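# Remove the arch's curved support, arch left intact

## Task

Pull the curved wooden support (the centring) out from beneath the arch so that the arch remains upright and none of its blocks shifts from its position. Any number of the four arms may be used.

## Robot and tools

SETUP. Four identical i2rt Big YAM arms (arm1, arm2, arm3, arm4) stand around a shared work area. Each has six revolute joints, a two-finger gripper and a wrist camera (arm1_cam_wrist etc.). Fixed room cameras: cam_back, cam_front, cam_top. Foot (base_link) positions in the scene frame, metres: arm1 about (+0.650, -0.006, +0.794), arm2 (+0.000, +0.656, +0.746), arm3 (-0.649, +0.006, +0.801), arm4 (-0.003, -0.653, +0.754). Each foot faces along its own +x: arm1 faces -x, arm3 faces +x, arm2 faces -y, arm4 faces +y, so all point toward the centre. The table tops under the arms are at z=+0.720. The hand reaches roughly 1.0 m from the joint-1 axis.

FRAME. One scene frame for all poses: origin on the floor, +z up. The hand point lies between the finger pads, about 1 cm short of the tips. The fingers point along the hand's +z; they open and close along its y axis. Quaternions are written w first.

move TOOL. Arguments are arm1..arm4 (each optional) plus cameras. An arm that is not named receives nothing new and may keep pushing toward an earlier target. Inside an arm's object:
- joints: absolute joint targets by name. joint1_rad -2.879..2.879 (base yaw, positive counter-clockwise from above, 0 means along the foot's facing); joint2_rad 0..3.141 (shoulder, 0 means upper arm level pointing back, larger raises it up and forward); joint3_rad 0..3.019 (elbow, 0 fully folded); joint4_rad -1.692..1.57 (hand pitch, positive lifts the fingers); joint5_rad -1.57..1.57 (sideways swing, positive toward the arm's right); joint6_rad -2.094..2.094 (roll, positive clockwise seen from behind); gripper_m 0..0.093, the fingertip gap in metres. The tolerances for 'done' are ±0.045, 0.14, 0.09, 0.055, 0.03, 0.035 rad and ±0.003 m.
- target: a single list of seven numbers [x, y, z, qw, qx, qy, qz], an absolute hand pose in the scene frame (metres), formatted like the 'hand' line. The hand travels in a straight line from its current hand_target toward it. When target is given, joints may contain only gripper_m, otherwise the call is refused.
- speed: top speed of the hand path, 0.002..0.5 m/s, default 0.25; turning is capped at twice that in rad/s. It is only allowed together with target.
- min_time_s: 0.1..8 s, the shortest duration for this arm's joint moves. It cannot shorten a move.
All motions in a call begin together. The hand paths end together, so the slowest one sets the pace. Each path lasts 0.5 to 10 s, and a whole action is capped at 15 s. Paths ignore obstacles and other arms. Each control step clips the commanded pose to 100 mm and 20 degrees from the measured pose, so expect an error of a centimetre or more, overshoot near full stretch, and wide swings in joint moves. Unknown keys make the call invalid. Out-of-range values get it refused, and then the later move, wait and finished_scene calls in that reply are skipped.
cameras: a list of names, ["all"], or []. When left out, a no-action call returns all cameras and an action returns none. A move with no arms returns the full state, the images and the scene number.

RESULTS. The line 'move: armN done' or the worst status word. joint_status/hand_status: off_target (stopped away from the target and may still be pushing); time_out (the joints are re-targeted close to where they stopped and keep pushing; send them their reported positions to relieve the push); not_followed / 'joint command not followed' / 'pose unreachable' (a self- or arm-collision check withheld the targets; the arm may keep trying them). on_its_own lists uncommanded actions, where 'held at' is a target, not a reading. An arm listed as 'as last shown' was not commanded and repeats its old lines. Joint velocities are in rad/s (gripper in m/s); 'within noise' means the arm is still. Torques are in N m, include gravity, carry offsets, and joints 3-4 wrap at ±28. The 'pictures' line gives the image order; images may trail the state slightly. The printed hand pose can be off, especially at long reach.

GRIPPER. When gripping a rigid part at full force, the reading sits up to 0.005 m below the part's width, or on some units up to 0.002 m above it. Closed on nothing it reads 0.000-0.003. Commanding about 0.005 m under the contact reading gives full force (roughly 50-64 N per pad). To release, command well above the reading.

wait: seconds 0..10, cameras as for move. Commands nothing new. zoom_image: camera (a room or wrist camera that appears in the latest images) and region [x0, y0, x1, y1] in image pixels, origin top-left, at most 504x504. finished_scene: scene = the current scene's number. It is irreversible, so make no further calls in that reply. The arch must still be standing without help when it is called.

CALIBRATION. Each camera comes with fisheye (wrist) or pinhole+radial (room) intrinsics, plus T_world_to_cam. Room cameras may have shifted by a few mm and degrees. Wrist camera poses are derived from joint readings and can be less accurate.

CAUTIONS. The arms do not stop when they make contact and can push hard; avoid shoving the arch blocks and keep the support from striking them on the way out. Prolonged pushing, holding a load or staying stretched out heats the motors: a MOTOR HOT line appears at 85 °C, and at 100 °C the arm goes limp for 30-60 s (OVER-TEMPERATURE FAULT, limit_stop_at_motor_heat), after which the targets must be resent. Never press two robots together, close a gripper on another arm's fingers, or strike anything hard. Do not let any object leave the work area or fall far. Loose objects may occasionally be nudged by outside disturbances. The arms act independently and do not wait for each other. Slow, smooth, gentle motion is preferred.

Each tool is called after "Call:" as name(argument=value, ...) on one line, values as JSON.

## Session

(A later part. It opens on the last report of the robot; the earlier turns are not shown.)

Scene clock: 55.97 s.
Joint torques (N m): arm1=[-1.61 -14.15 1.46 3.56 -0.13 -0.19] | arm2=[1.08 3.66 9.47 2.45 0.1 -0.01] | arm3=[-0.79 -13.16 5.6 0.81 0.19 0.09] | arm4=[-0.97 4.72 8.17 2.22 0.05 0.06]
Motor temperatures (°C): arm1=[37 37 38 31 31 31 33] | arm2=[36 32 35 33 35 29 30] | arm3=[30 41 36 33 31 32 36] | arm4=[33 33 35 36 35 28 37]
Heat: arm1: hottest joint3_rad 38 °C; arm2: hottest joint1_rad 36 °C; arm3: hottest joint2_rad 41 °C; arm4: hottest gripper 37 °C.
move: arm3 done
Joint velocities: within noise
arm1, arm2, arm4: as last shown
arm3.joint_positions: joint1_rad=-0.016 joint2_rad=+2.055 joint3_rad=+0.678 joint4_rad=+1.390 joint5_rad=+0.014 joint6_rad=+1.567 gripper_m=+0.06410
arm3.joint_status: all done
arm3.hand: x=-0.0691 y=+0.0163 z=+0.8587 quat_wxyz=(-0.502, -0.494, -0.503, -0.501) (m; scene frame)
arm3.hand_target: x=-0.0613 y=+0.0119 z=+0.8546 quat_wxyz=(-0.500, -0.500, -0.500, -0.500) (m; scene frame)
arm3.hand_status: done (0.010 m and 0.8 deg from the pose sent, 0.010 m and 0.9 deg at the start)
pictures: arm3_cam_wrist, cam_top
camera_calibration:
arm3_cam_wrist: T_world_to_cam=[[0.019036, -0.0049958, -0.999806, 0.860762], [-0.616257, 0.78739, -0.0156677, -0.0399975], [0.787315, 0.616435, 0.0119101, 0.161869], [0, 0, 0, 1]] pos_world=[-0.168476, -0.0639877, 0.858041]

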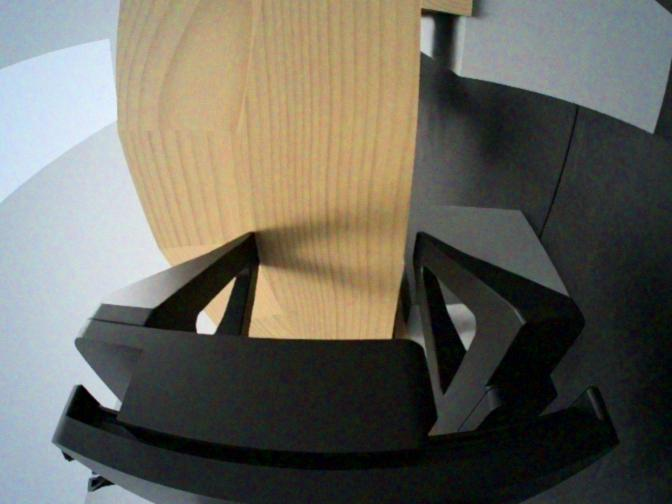

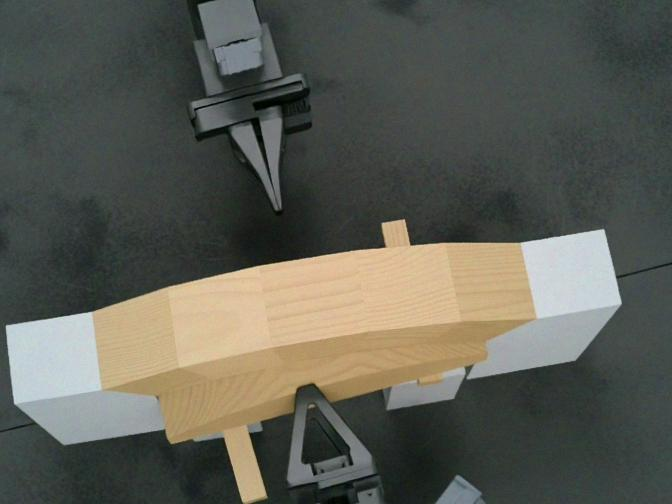

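Call:
move(arm3={"joints":{"gripper_m":0.058}}, cameras=[])

Call:
move(arm3={"joints":{"gripper_m":0.052}}, cameras=["arm3_cam_wrist","cam_top","cam_front"])

Scene clock: 56.63 s.
Joint torques (N m): arm1=[-1.67 -14.21 1.48 3.59 -0.13 -0.19] | arm2=[1.03 3.72 9.52 2.5 0.1 0] | arm3=[-0.91 -13.22 5.52 0.66 0.18 0.1] | arm4=[-1.38 4.6 8.29 2.22 0.06 0.07]
Motor temperatures (°C): arm1=[37 37 38 31 31 31 33] | arm2=[36 32 35 33 35 29 30] | arm3=[30 41 36 33 31 32 36] | arm4=[33 33 35 36 35 28 37]
Heat: arm1: hottest joint3_rad 38 °C; arm2: hottest joint1_rad 36 °C; arm3: hottest joint2_rad 41 °C; arm4: hottest gripper 37 °C.
move: arm3 done
Joint velocities: within noise
arm1, arm2, arm4: as last shown
arm3.joint_positions: joint1_rad=-0.016 joint2_rad=+2.055 joint3_rad=+0.679 joint4_rad=+1.394 joint5_rad=+0.014 joint6_rad=+1.567 gripper_m=+0.05826
arm3.joint_status: all done
arm3.hand: x=-0.0685 y=+0.0163 z=+0.8600 quat_wxyz=(-0.503, -0.493, -0.502, -0.502) (m; scene frame)
arm3.hand_target: x=-0.0613 y=+0.0119 z=+0.8547 quat_wxyz=(-0.500, -0.500, -0.500, -0.500) (m; scene frame)
arm3.hand_status: not commanded
pictures: none
No camera images: "cameras" was empty.

Scene clock: 57.03 s.
Joint torques (N m): arm1=[-1.73 -14.21 1.46 3.58 -0.12 -0.19] | arm2=[1.08 3.9 9.55 2.45 0.08 0] | arm3=[-0.85 -13.16 5.46 0.7 0.19 0.1] | arm4=[-0.85 4.42 8.23 2.44 0.07 0.08]
Motor temperatures (°C): arm1=[37 37 38 31 31 31 33] | arm2=[36 32 35 33 35 29 30] | arm3=[30 41 36 33 31 32 36] | arm4=[33 33 35 36 35 28 37]
Heat: arm1: hottest joint3_rad 38 °C; arm2: hottest joint1_rad 36 °C; arm3: hottest joint2_rad 41 °C; arm4: hottest gripper 37 °C.
move: arm3 off_target
Joint velocities: within noise
arm1, arm2, arm4: as last shown
arm3.joint_positions: joint1_rad=-0.016 joint2_rad=+2.055 joint3_rad=+0.679 joint4_rad=+1.394 joint5_rad=+0.014 joint6_rad=+1.567 gripper_m=+0.05632
arm3.joint_status: gripper_m off_target (ended at +0.05633, target +0.05200)
arm3.hand: x=-0.0685 y=+0.0163 z=+0.8600 quat_wxyz=(-0.503, -0.493, -0.502, -0.502) (m; scene frame)
arm3.hand_target: x=-0.0613 y=+0.0119 z=+0.8547 quat_wxyz=(-0.500, -0.500, -0.500, -0.500) (m; scene frame)
arm3.hand_status: not commanded
pictures: arm3_cam_wrist, cam_front, cam_top
camera_calibration:
arm3_cam_wrist: T_world_to_cam=[[0.0240568, -0.00488121, -0.999699, 0.862307], [-0.616273, 0.787311, -0.0186742, -0.0370991], [0.787165, 0.616536, 0.015932, 0.157988], [0, 0, 0, 1]] pos_world=[-0.16797, -0.0639877, 0.858837]

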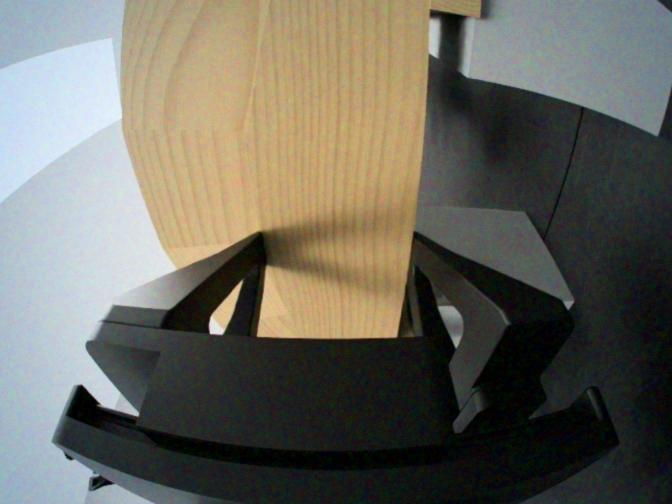

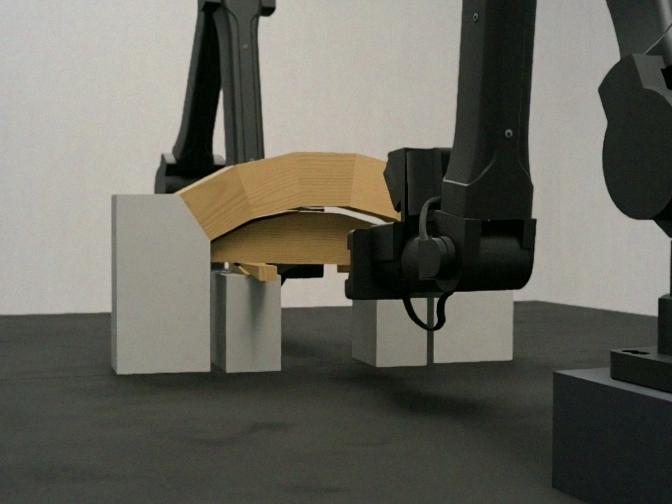

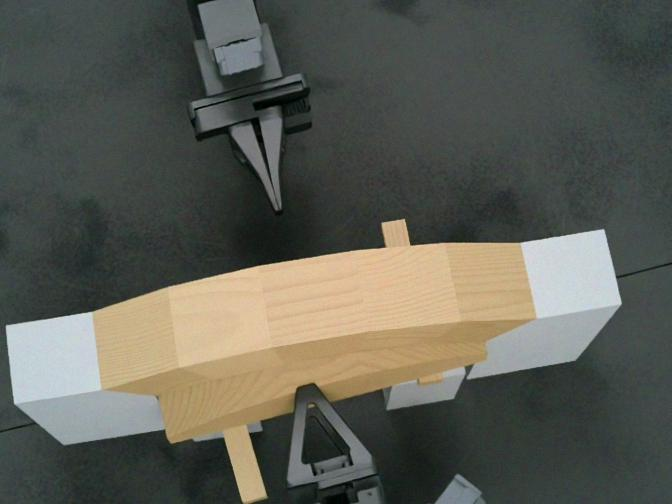

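Call:
move(arm3={"joints":{"gripper_m":0.045}}, cameras=[])

Call:
move(arm3={"target":[-0.084,0.013,0.8615,0.5,0.5,0.5,0.5],"speed":0.03}, cameras=["arm3_cam_wrist","cam_top","cam_front","cam_back"])

Scene clock: 57.70 s.
Joint torques (N m): arm1=[-1.73 -14.21 1.47 3.58 -0.12 -0.19] | arm2=[1.03 3.84 9.5 2.54 0.11 -0.02] | arm3=[-0.79 -13.16 5.5 0.69 0.19 0.1] | arm4=[-1.2 4.31 8.13 2.24 0.06 0.08]
Motor temperatures (°C): arm1=[37 37 38 31 31 31 33] | arm2=[36 32 35 33 35 29 30] | arm3=[30 41 36 33 31 32 36] | arm4=[33 33 35 36 35 28 36]
Heat: arm1: hottest joint3_rad 38 °C; arm2: hottest joint1_rad 36 °C; arm3: hottest joint2_rad 41 °C; arm4: hottest joint4_rad 36 °C.
move: arm3 off_target
Joint velocities: within noise
arm1, arm2, arm4: as last shown
arm3.joint_positions: joint1_rad=-0.016 joint2_rad=+2.055 joint3_rad=+0.679 joint4_rad=+1.394 joint5_rad=+0.014 joint6_rad=+1.567 gripper_m=+0.05624
arm3.joint_status: gripper_m off_target (ended at +0.05624, target +0.04500)
arm3.hand: x=-0.0685 y=+0.0163 z=+0.8600 quat_wxyz=(-0.503, -0.493, -0.502, -0.502) (m; scene frame)
arm3.hand_target: x=-0.0613 y=+0.0119 z=+0.8547 quat_wxyz=(-0.500, -0.500, -0.500, -0.500) (m; scene frame)
arm3.hand_status: not commanded
pictures: none
No camera images: "cameras" was empty.

Scene clock: 59.00 s.
Joint torques (N m): arm1=[-1.67 -14.27 1.47 3.59 -0.13 -0.19] | arm2=[1.26 3.9 9.51 2.44 0.1 -0.02] | arm3=[-0.62 -15.74 0.28 1.83 0.29 0.09] | arm4=[-1.14 4.78 8.25 2.33 0.02 0.02]
Motor temperatures (°C): arm1=[37 37 38 31 31 31 33] | arm2=[36 32 35 33 35 29 30] | arm3=[30 41 36 33 31 32 37] | arm4=[33 33 35 36 35 28 36]
Heat: arm1: hottest joint3_rad 38 °C; arm2: hottest joint1_rad 36 °C; arm3: hottest joint2_rad 41 °C; arm4: hottest joint4_rad 36 °C.
move: arm3 off_target
Joint velocities: arm1=[within noise] | arm2=[-0.015 0.005 -0.002 0.012 0.007 -0.168 0] | arm3=[within noise] | arm4=[within noise]
arm1.joint_positions: joint1_rad=+0.014 joint2_rad=+2.020 joint3_rad=+0.601 joint4_rad=+1.381 joint5_rad=-0.024 joint6_rad=+0.016 gripper_m=+0.00014
arm1.joint_status: not commanded
arm1.hand: x=+0.0975 y=-0.0041 z=+0.8517 quat_wxyz=(+0.007, +0.719, +0.001, -0.695) (m; scene frame)
arm1.hand_target: x=+0.1000 y=+0.0038 z=+0.8647 quat_wxyz=(+0.000, +0.707, +0.000, -0.707) (m; scene frame)
arm1.hand_status: not commanded
arm2, arm4: as last shown
arm3.joint_positions: joint1_rad=-0.016 joint2_rad=+2.051 joint3_rad=+0.671 joint4_rad=+1.395 joint5_rad=+0.015 joint6_rad=+1.567 gripper_m=+0.05623
arm3.joint_status: not commanded
arm3.hand: x=-0.0713 y=+0.0161 z=+0.8603 quat_wxyz=(-0.503, -0.494, -0.502, -0.501) (m; scene frame)
arm3.hand_target: x=-0.0835 y=+0.0130 z=+0.8613 quat_wxyz=(-0.500, -0.500, -0.500, -0.500) (m; scene frame)
arm3.hand_status: off_target (0.013 m and 0.8 deg from the pose sent, 0.016 m and 0.9 deg at the start)
pictures: arm3_cam_wrist, cam_back, cam_front, cam_top
camera_calibration:
arm3_cam_wrist: T_world_to_cam=[[0.0217513, -0.00499559, -0.999751, 0.862522], [-0.615358, 0.788058, -0.0173259, -0.0397569], [0.787948, 0.615581, 0.0140672, 0.162004], [0, 0, 0, 1]] pos_world=[-0.170876, -0.064087, 0.859339]

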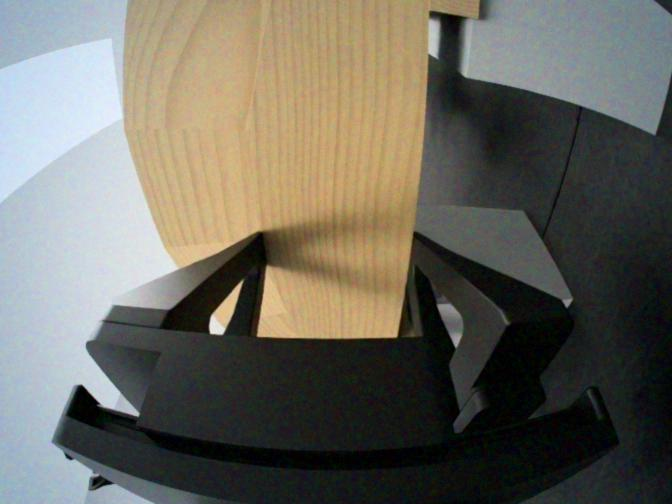

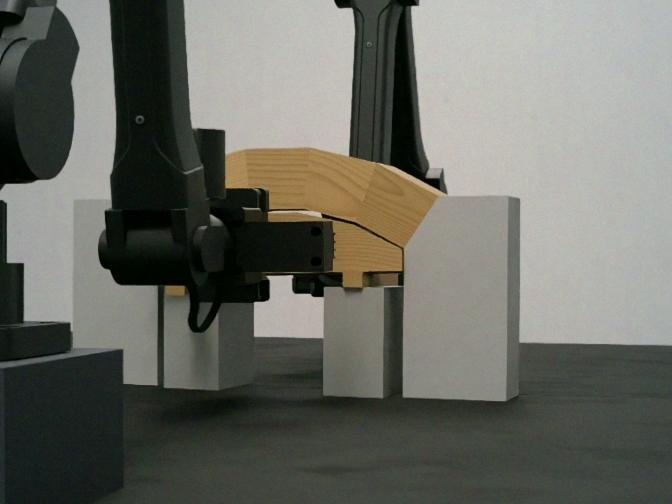

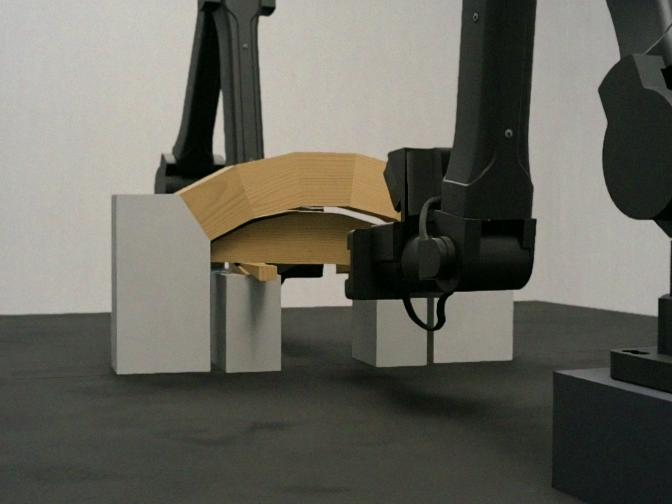

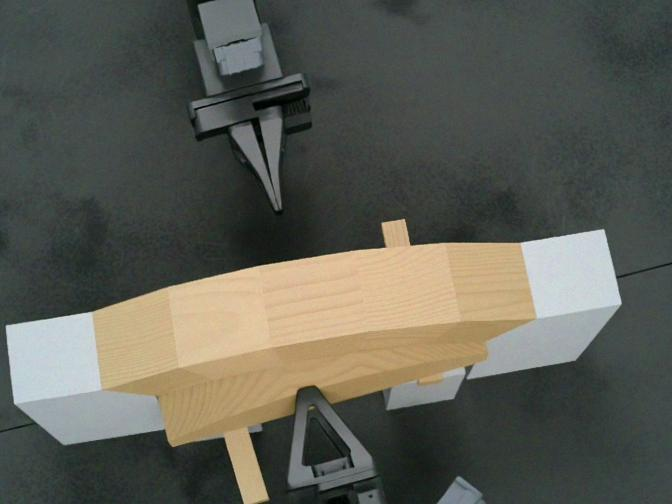

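Call:
move(arm3={"target":[-0.10,0.013,0.8645,0.522,0.522,0.477,0.477],"speed":0.03}, cameras=["arm3_cam_wrist","cam_top","cam_front","cam_back"])

Scene clock: 61.33 s.
Joint torques (N m): arm1=[-1.79 -14.21 1.43 3.56 -0.13 -0.19] | arm2=[1.08 3.72 9.54 2.45 0.1 -0.02] | arm3=[-0.38 -14.56 1.58 1.81 0.86 0.18] | arm4=[-1.38 4.42 8.25 2.19 0.07 0.04]
Motor temperatures (°C): arm1=[37 37 37 31 31 31 33] | arm2=[36 32 35 33 35 29 30] | arm3=[30 41 36 33 31 32 37] | arm4=[33 33 35 36 34 28 36]
Heat: arm1: hottest joint1_rad 37 °C; arm2: hottest joint1_rad 36 °C; arm3: hottest joint2_rad 41 °C; arm4: hottest joint4_rad 36 °C.
move: arm3 done
Joint velocities: within noise
arm1, arm2, arm4: as last shown
arm3.joint_positions: joint1_rad=+0.023 joint2_rad=+2.024 joint3_rad=+0.609 joint4_rad=+1.419 joint5_rad=+0.133 joint6_rad=+1.560 gripper_m=+0.05621
arm3.joint_status: not commanded
arm3.hand: x=-0.0939 y=+0.0168 z=+0.8612 quat_wxyz=(-0.521, -0.514, -0.487, -0.476) (m; scene frame)
arm3.hand_target: x=-0.0999 y=+0.0130 z=+0.8645 quat_wxyz=(-0.522, -0.522, -0.477, -0.477) (m; scene frame)
arm3.hand_status: done (0.008 m and 1.5 deg from the pose sent, 0.029 m and 5.7 deg at the start)
pictures: arm3_cam_wrist, cam_back, cam_front, cam_top
camera_calibration:
arm3_cam_wrist: T_world_to_cam=[[0.00911096, -0.0138252, -0.999863, 0.863106], [-0.551089, 0.834282, -0.0165573, -0.0495465], [0.834397, 0.551164, -0.0000177957, 0.196855], [0, 0, 0, 1]] pos_world=[-0.199424, -0.0552313, 0.862171]

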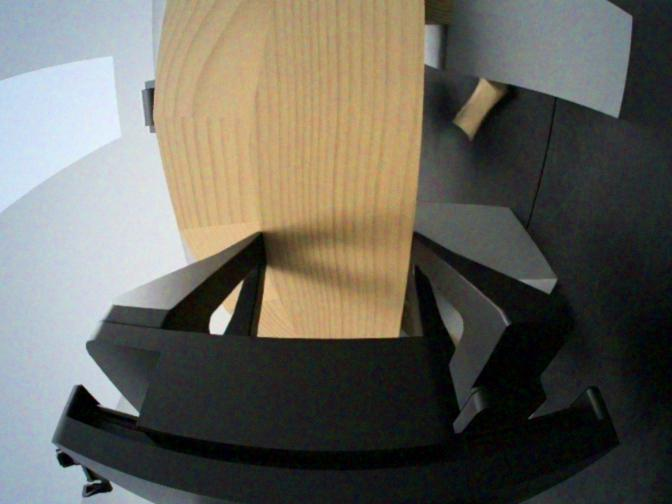

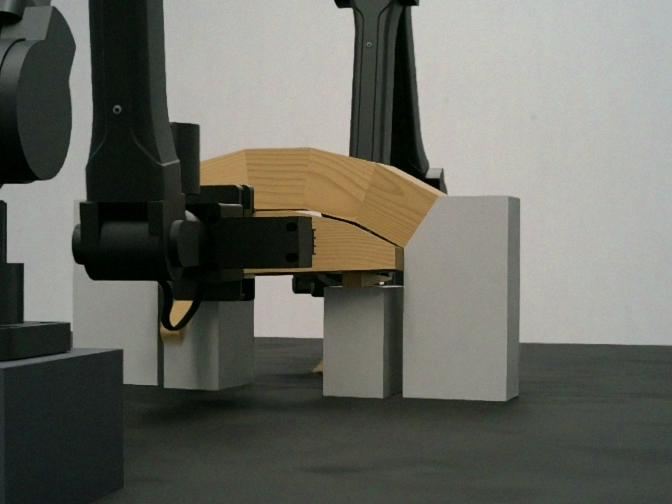

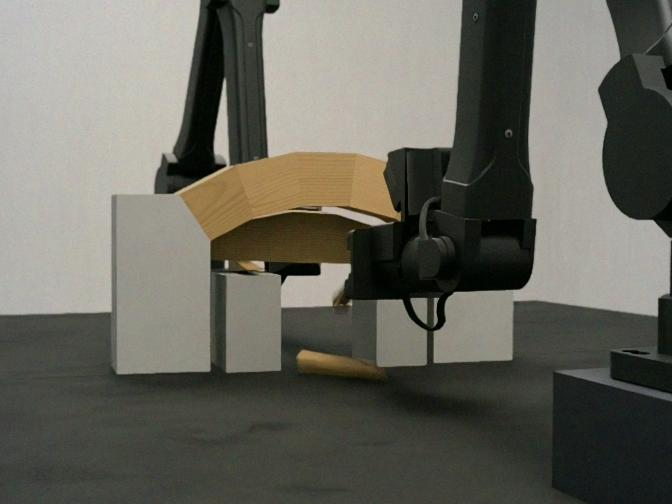

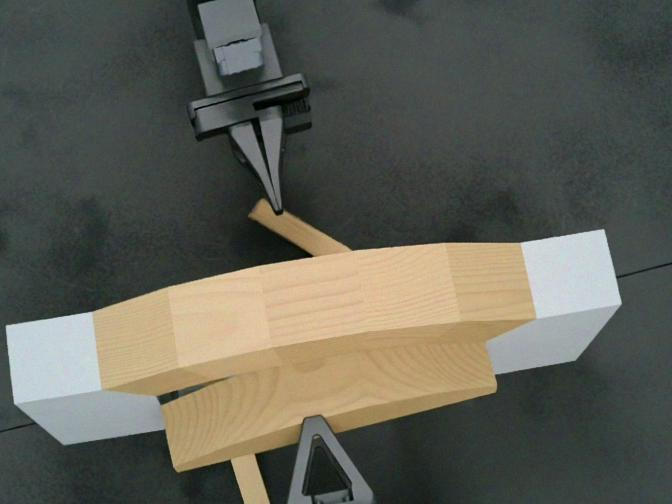

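Call:
move(arm3={"target":[-0.20,0.015,0.885,0.51,0.51,0.49,0.49],"speed":0.08}, cameras=["cam_top","cam_front","cam_back"])

Scene clock: 63.87 s.
Joint torques (N m): arm1=[-1.55 -14.21 1.46 3.59 -0.12 -0.19] | arm2=[1.14 3.78 9.47 2.44 0.09 -0.01] | arm3=[-0.56 -13.45 1.52 3.41 0.03 0.04] | arm4=[-1.08 4.6 8.27 2.44 0.07 0.07]
Motor temperatures (°C): arm1=[37 37 37 31 31 31 33] | arm2=[36 32 36 33 35 29 30] | arm3=[30 41 36 33 31 31 37] | arm4=[33 33 35 36 34 28 36]
Heat: arm1: hottest joint1_rad 37 °C; arm2: hottest joint1_rad 36 °C; arm3: hottest joint2_rad 41 °C; arm4: hottest joint4_rad 36 °C.
move: arm3 off_target
Joint velocities: within noise
arm1: as last shown
arm2.joint_positions: joint1_rad=-0.491 joint2_rad=+0.571 joint3_rad=+1.396 joint4_rad=-1.145 joint5_rad=+0.158 joint6_rad=+0.378 gripper_m=+0.09396
arm2.joint_status: not commanded
arm2.hand: x=-0.1424 y=+0.4717 z=+1.3418 quat_wxyz=(-0.330, -0.780, -0.216, +0.486) (m; scene frame)
arm2.hand_target: x=-0.1404 y=+0.4751 z=+1.3501 quat_wxyz=(-0.336, -0.774, -0.213, +0.492) (m; scene frame)
arm2.hand_status: not commanded
arm3.joint_positions: joint1_rad=+0.024 joint2_rad=+1.916 joint3_rad=+0.301 joint4_rad=+1.508 joint5_rad=+0.102 joint6_rad=+1.573 gripper_m=+0.05621
arm3.joint_status: not commanded
arm3.hand: x=-0.2056 y=+0.0155 z=+0.8535 quat_wxyz=(-0.484, -0.534, -0.521, -0.457) (m; scene frame)
arm3.hand_target: x=-0.2004 y=+0.0150 z=+0.8844 quat_wxyz=(-0.505, -0.515, -0.494, -0.485) (m; scene frame)
arm3.hand_status: off_target (0.032 m and 6.6 deg from the pose sent, 0.109 m and 2.1 deg at the start; a joint's target at an end of its range on 28 of 57 steps)
arm4.joint_positions: joint1_rad=-0.377 joint2_rad=+0.615 joint3_rad=+1.493 joint4_rad=-1.274 joint5_rad=+0.157 joint6_rad=-0.616 gripper_m=+0.09396
arm4.joint_status: not commanded
arm4.hand: x=+0.0978 y=-0.4603 z=+1.3602 quat_wxyz=(-0.554, +0.623, -0.545, -0.090) (m; scene frame)
arm4.hand_target: x=+0.0963 y=-0.4637 z=+1.3683 quat_wxyz=(-0.562, +0.618, -0.542, -0.093) (m; scene frame)
arm4.hand_status: not commanded
pictures: cam_back, cam_front, cam_top

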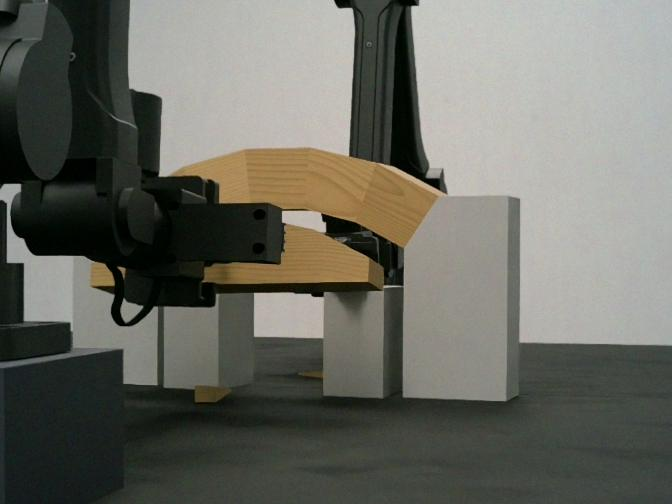

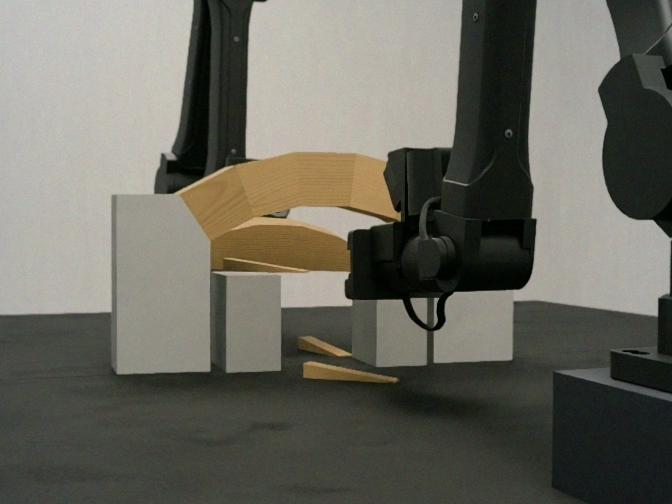

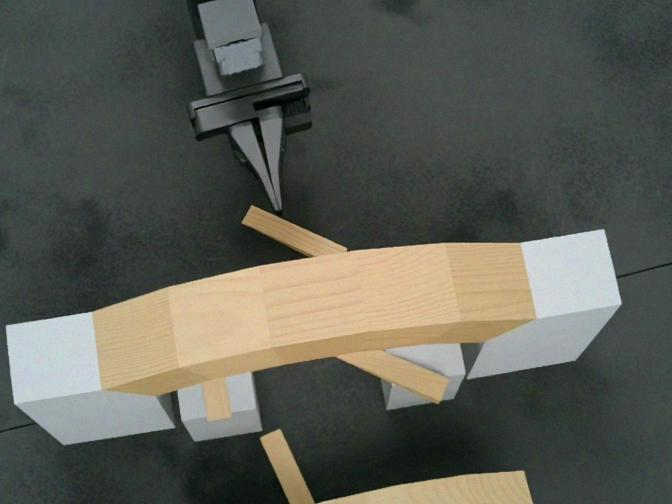

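Call:
move(arm3={"target":[-0.25,0.012,0.97,0.27,0.653,0.653,0.27],"speed":0.2}, cameras=[])

Call:
move(arm3={"target":[-0.27,0.012,0.90,0,0.7071,0.7071,0],"speed":0.2}, cameras=["arm3_cam_wrist","cam_top","cam_front","cam_back"])

Scene clock: 67.00 s.
Joint torques (N m): arm1=[-1.79 -14.27 1.46 3.58 -0.11 -0.19] | arm2=[1.32 3.9 9.5 2.44 0.08 -0.02] | arm3=[-1.03 -7.3 17.65 0.95 0.13 0] | arm4=[-0.85 4.19 8.32 2.22 0.05 0.02]
Motor temperatures (°C): arm1=[37 37 37 31 31 31 33] | arm2=[36 32 36 33 34 29 30] | arm3=[30 41 37 33 31 31 37] | arm4=[33 33 35 36 34 28 36]
Heat: arm1: hottest joint1_rad 37 °C; arm2: hottest joint1_rad 36 °C; arm3: hottest joint2_rad 41 °C; arm4: hottest joint4_rad 36 °C.
move: arm3 off_target
Joint velocities: within noise
arm1, arm2, arm4: as last shown
arm3.joint_positions: joint1_rad=-0.010 joint2_rad=+0.989 joint3_rad=+0.517 joint4_rad=-0.427 joint5_rad=+0.010 joint6_rad=+1.589 gripper_m=+0.05621
arm3.joint_status: not commanded
arm3.hand: x=-0.2834 y=+0.0147 z=+0.9145 quat_wxyz=(-0.231, -0.666, -0.671, -0.230) (m; scene frame)
arm3.hand_target: x=-0.2542 y=+0.0119 z=+0.9702 quat_wxyz=(-0.271, -0.653, -0.653, -0.270) (m; scene frame)
arm3.hand_status: off_target (0.065 m and 6.9 deg from the pose sent, 0.125 m and 38.6 deg at the start)
pictures: none
No camera images: "cameras" was empty.

Scene clock: 69.73 s.
Joint torques (N m): arm1=[-1.61 -14.15 1.48 3.54 -0.12 -0.18] | arm2=[1.08 3.9 9.48 2.44 0.11 0] | arm3=[-1.03 -9.7 14.63 -0.85 0.16 0.03] | arm4=[-0.44 4.31 8.25 2.39 0.06 0.06]
Motor temperatures (°C): arm1=[37 38 37 31 31 31 33] | arm2=[36 32 36 33 34 29 30] | arm3=[30 41 39 33 31 31 37] | arm4=[33 32 35 36 34 28 36]
Heat: arm1: hottest joint2_rad 38 °C; arm2: hottest joint1_rad 36 °C; arm3: hottest joint2_rad 41 °C; arm4: hottest joint4_rad 36 °C.
move: arm3 off_target
Joint velocities: within noise
arm1, arm2, arm4: as last shown
arm3.joint_positions: joint1_rad=-0.015 joint2_rad=+1.414 joint3_rad=+0.901 joint4_rad=-1.104 joint5_rad=-0.005 joint6_rad=+1.589 gripper_m=+0.05621
arm3.joint_status: not commanded
arm3.hand: x=-0.2976 y=+0.0149 z=+0.8784 quat_wxyz=(+0.018, -0.705, -0.708, +0.020) (m; scene frame)
arm3.hand_target: x=-0.2716 y=+0.0119 z=+0.9002 quat_wxyz=(+0.000, -0.707, -0.707, +0.000) (m; scene frame)
arm3.hand_status: off_target (0.035 m and 3.1 deg from the pose sent, 0.020 m and 38.1 deg at the start)
pictures: arm3_cam_wrist, cam_back, cam_front, cam_top
camera_calibration:
arm3_cam_wrist: T_world_to_cam=[[-0.999218, 0.000224693, 0.0395279, -0.331273], [0.0241747, 0.794645, 0.606593, -0.535581], [-0.0312743, 0.607074, -0.79403, 0.806895], [0, 0, 0, 1]] pos_world=[-0.292832, -0.0641738, 0.978673]

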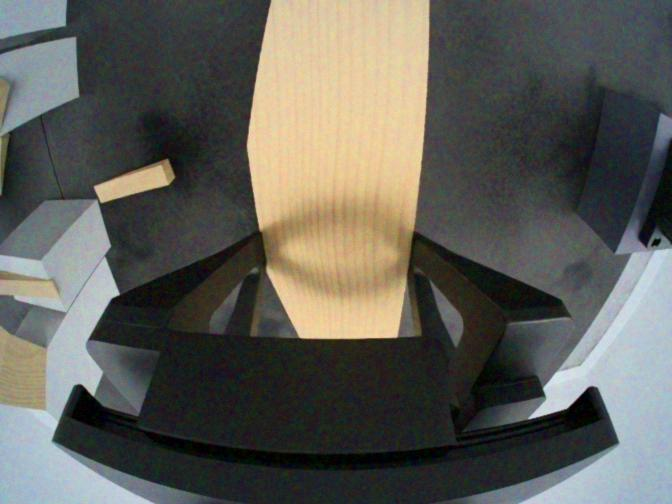

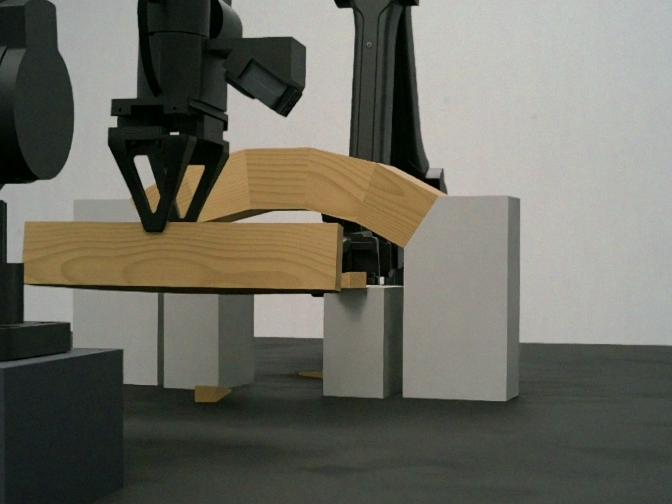

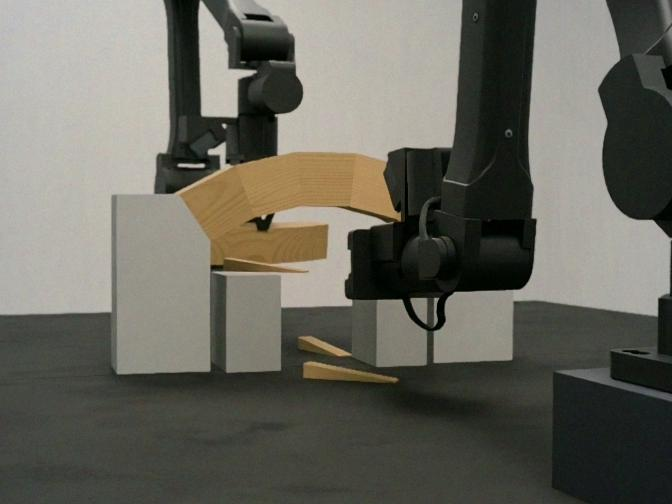

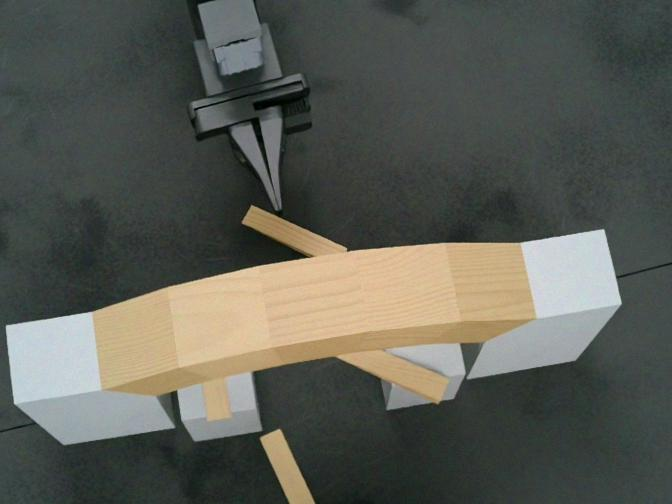

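Call:
move(arm3={"target": [-0.2976, 0.0149, 0.80, 0, 0.7071, 0.7071, 0], "speed": 0.06}, cameras=["cam_back", "cam_top", "arm3_cam_wrist"])

Scene clock: 73.27 s.
Joint torques (N m): arm1=[-1.73 -14.15 1.44 3.56 -0.13 -0.18] | arm2=[1.26 3.6 9.51 2.43 0.1 -0.02] | arm3=[-0.26 -9.82 7.88 0.27 0.15 0.15] | arm4=[-1.32 4.72 8.24 2.14 0 0.1]
Motor temperatures (°C): arm1=[37 38 37 31 31 31 33] | arm2=[36 32 36 33 34 29 30] | arm3=[30 41 39 32 31 31 37] | arm4=[33 32 36 36 34 28 36]
Heat: arm1: hottest joint2_rad 38 °C; arm2: hottest joint1_rad 36 °C; arm3: hottest joint2_rad 41 °C; arm4: hottest joint3_rad 36 °C.
move: arm3 done
Joint velocities: within noise
arm1, arm2, arm4: as last shown
arm3.joint_positions: joint1_rad=-0.015 joint2_rad=+1.521 joint3_rad=+0.759 joint4_rad=-0.818 joint5_rad=-0.005 joint6_rad=+1.589 gripper_m=+0.05621
arm3.joint_status: not commanded
arm3.hand: x=-0.3044 y=+0.0143 z=+0.7988 quat_wxyz=(+0.005, -0.705, -0.709, +0.007) (m; scene frame)
arm3.hand_target: x=-0.2977 y=+0.0148 z=+0.8000 quat_wxyz=(+0.000, -0.707, -0.707, +0.000) (m; scene frame)
arm3.hand_status: done (0.007 m and 1.0 deg from the pose sent, 0.079 m and 3.1 deg at the start)
pictures: arm3_cam_wrist, cam_back, cam_top
camera_calibration:
arm3_cam_wrist: T_world_to_cam=[[-0.999996, -0.0000657624, 0.00289742, -0.305866], [0.00170959, 0.793892, 0.608056, -0.49456], [-0.00234022, 0.608059, -0.793889, 0.752529], [0, 0, 0, 1]] pos_world=[-0.303258, -0.064975, 0.899031]

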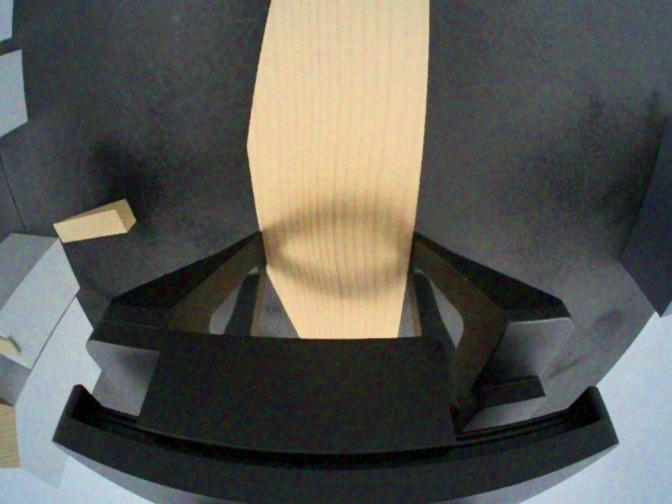

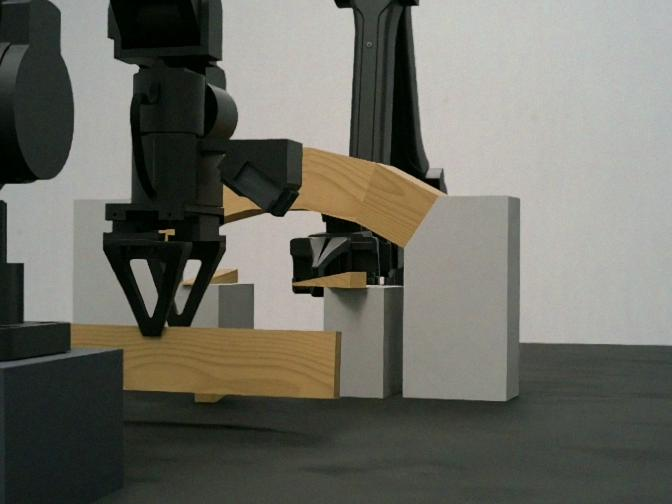

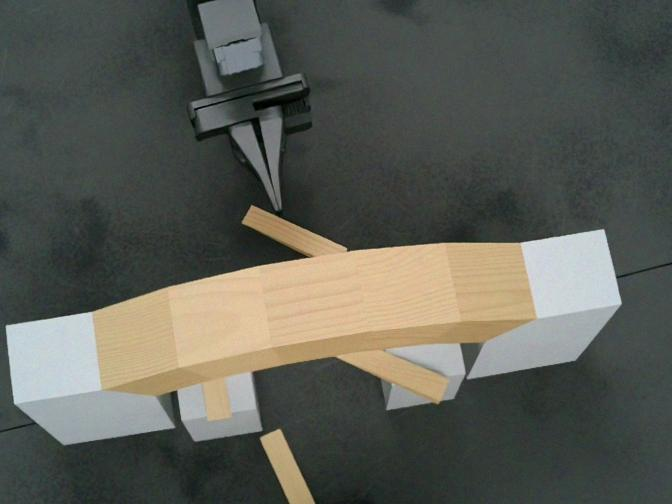

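Call:
move(arm3={"target": [-0.2976, 0.0149, 0.774, 0, 0.7071, 0.7071, 0], "speed": 0.03}, cameras=["cam_back"])

Call:
move(arm3={"target": [-0.2976, 0.0149, 0.764, 0, 0.7071, 0.7071, 0], "speed": 0.02}, cameras=["cam_back"])

Scene clock: 74.93 s.
Joint torques (N m): arm1=[-1.67 -14.1 1.48 3.58 -0.13 -0.19] | arm2=[0.91 3.72 9.51 2.45 0.09 -0.02] | arm3=[-0.15 -9.99 7.13 0.24 0.2 0.14] | arm4=[-0.97 4.54 8.34 2.28 0.07 0.09]
Motor temperatures (°C): arm1=[37 38 37 31 31 31 33] | arm2=[36 32 36 33 34 29 30] | arm3=[30 41 39 32 31 31 37] | arm4=[33 32 36 36 34 28 36]
Heat: arm1: hottest joint2_rad 38 °C; arm2: hottest joint1_rad 36 °C; arm3: hottest joint2_rad 41 °C; arm4: hottest joint3_rad 36 °C.
move: arm3 done
Joint velocities: within noise
arm1, arm2, arm4: as last shown
arm3.joint_positions: joint1_rad=-0.015 joint2_rad=+1.579 joint3_rad=+0.740 joint4_rad=-0.736 joint5_rad=-0.006 joint6_rad=+1.589 gripper_m=+0.05621
arm3.joint_status: not commanded
arm3.hand: x=-0.3027 y=+0.0143 z=+0.7748 quat_wxyz=(+0.004, -0.705, -0.709, +0.005) (m; scene frame)
arm3.hand_target: x=-0.2976 y=+0.0148 z=+0.7741 quat_wxyz=(+0.000, -0.707, -0.707, +0.000) (m; scene frame)
arm3.hand_status: done (0.005 m and 0.8 deg from the pose sent, 0.026 m and 1.0 deg at the start)
pictures: cam_back

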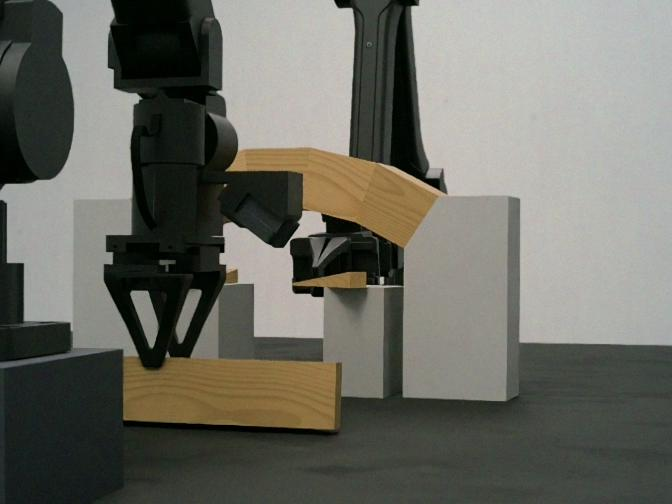

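Scene clock: 75.93 s.
Joint torques (N m): arm1=[-1.61 -14.04 1.47 3.59 -0.13 -0.19] | arm2=[1.38 3.78 9.51 2.47 0.11 -0.02] | arm3=[-0.09 -8.29 6.39 0.75 0.19 0.14] | arm4=[-0.97 4.66 8.27 2.29 0.03 0.09]
Motor temperatures (°C): arm1=[37 38 37 31 30 31 33] | arm2=[36 32 36 33 34 29 30] | arm3=[30 41 39 32 31 31 37] | arm4=[33 32 36 36 34 28 36]
Heat: arm1: hottest joint2_rad 38 °C; arm2: hottest joint1_rad 36 °C; arm3: hottest joint2_rad 41 °C; arm4: hottest joint3_rad 36 °C.
move: arm3 done
Joint velocities: within noise
arm1, arm2, arm4: as last shown
arm3.joint_positions: joint1_rad=-0.015 joint2_rad=+1.582 joint3_rad=+0.740 joint4_rad=-0.715 joint5_rad=-0.006 joint6_rad=+1.589 gripper_m=+0.05621
arm3.joint_status: not commanded
arm3.hand: x=-0.2981 y=+0.0144 z=+0.7736 quat_wxyz=(-0.002, -0.705, -0.709, -0.002) (m; scene frame)
arm3.hand_target: x=-0.2978 y=+0.0148 z=+0.7644 quat_wxyz=(+0.000, -0.707, -0.707, +0.000) (m; scene frame)
arm3.hand_status: done (0.010 m and 0.4 deg from the pose sent, 0.012 m and 0.8 deg at the start)
pictures: cam_back

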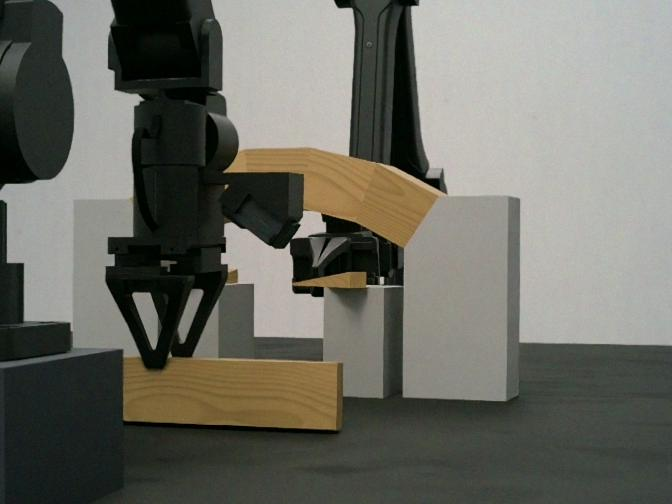

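Call:
move(arm3={"joints": {"gripper_m": 0.074}}, cameras=["cam_back"])

Call:
move(arm3={"target": [-0.2976, 0.0149, 0.84, 0, 0.7071, 0.7071, 0], "speed": 0.05}, cameras=["cam_back", "cam_top"])

Scene clock: 76.70 s.
Joint torques (N m): arm1=[-1.55 -14.21 1.47 3.54 -0.13 -0.19] | arm2=[1.32 3.78 9.47 2.43 0.11 -0.02] | arm3=[-0.26 -9.11 6.34 0.34 0.19 0.14] | arm4=[-1.49 4.54 8.31 2.32 0.05 0.09]
Motor temperatures (°C): arm1=[37 38 37 31 30 31 33] | arm2=[36 32 36 33 34 29 29] | arm3=[30 41 39 32 31 31 37] | arm4=[33 32 36 36 34 28 36]
Heat: arm1: hottest joint2_rad 38 °C; arm2: hottest joint1_rad 36 °C; arm3: hottest joint2_rad 41 °C; arm4: hottest joint3_rad 36 °C.
move: arm3 done
Joint velocities: within noise
arm1.joint_positions: joint1_rad=+0.014 joint2_rad=+2.020 joint3_rad=+0.601 joint4_rad=+1.381 joint5_rad=-0.024 joint6_rad=+0.016 gripper_m=+0.00014
arm1.joint_status: not commanded
arm1.hand: x=+0.0975 y=-0.0041 z=+0.8517 quat_wxyz=(+0.007, +0.719, +0.001, -0.695) (m; scene frame)
arm1.hand_target: x=+0.1000 y=+0.0038 z=+0.8647 quat_wxyz=(+0.000, +0.707, +0.000, -0.707) (m; scene frame)
arm1.hand_status: not commanded
arm2, arm4: as last shown
arm3.joint_positions: joint1_rad=-0.015 joint2_rad=+1.591 joint3_rad=+0.740 joint4_rad=-0.704 joint5_rad=-0.006 joint6_rad=+1.589 gripper_m=+0.07388
arm3.joint_status: all done
arm3.hand: x=-0.2966 y=+0.0144 z=+0.7708 quat_wxyz=(-0.003, -0.705, -0.709, -0.003) (m; scene frame)
arm3.hand_target: x=-0.2978 y=+0.0148 z=+0.7644 quat_wxyz=(+0.000, -0.707, -0.707, +0.000) (m; scene frame)
arm3.hand_status: not commanded
pictures: cam_back

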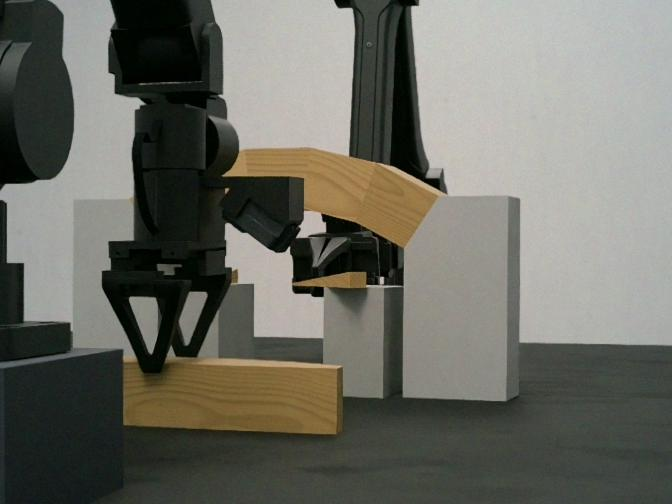

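Scene clock: 78.87 s.
Joint torques (N m): arm1=[-1.61 -14.21 1.44 3.58 -0.12 -0.19] | arm2=[1.03 3.72 9.51 2.44 0.11 0] | arm3=[-0.32 -10.99 11.45 -0.7 0.19 0.14] | arm4=[-1.2 4.84 8.39 2.22 0.06 0.08]
Motor temperatures (°C): arm1=[37 38 37 31 30 31 33] | arm2=[36 32 36 33 34 29 29] | arm3=[30 41 40 32 31 31 37] | arm4=[33 32 36 36 34 28 36]
Heat: arm1: hottest joint2_rad 38 °C; arm2: hottest joint1_rad 36 °C; arm3: hottest joint2_rad 41 °C; arm4: hottest joint3_rad 36 °C.
move: arm3 off_target
Joint velocities: within noise
arm1, arm2, arm4: as last shown
arm3.joint_positions: joint1_rad=-0.015 joint2_rad=+1.458 joint3_rad=+0.767 joint4_rad=-0.922 joint5_rad=-0.006 joint6_rad=+1.589 gripper_m=+0.07395
arm3.joint_status: not commanded
arm3.hand: x=-0.3187 y=+0.0142 z=+0.8217 quat_wxyz=(+0.017, -0.705, -0.708, +0.018) (m; scene frame)
arm3.hand_target: x=-0.2984 y=+0.0148 z=+0.8401 quat_wxyz=(+0.000, -0.707, -0.707, +0.000) (m; scene frame)
arm3.hand_status: off_target (0.028 m and 2.9 deg from the pose sent, 0.069 m and 0.5 deg at the start)
pictures: cam_back, cam_top

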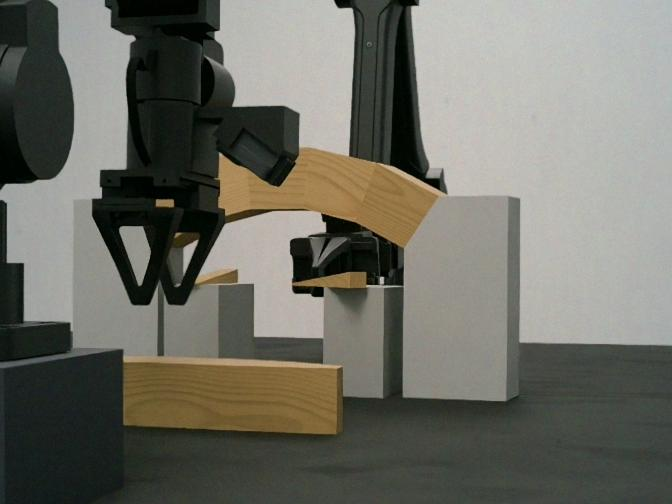

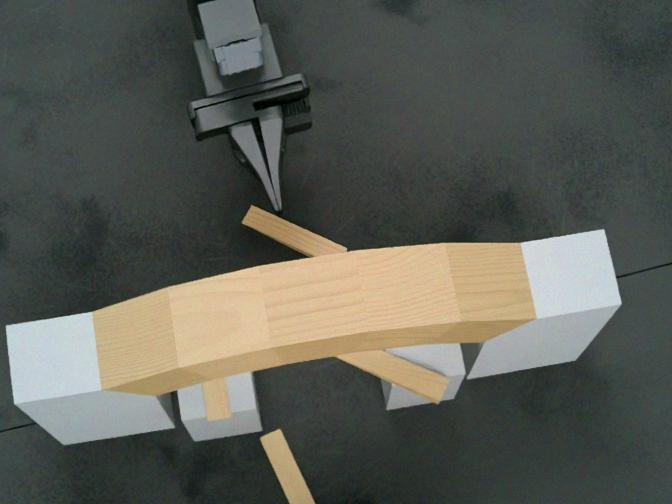

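Clear of it. Done.

Call:
finished_scene(scene=1)

The scene is finished: the task was done.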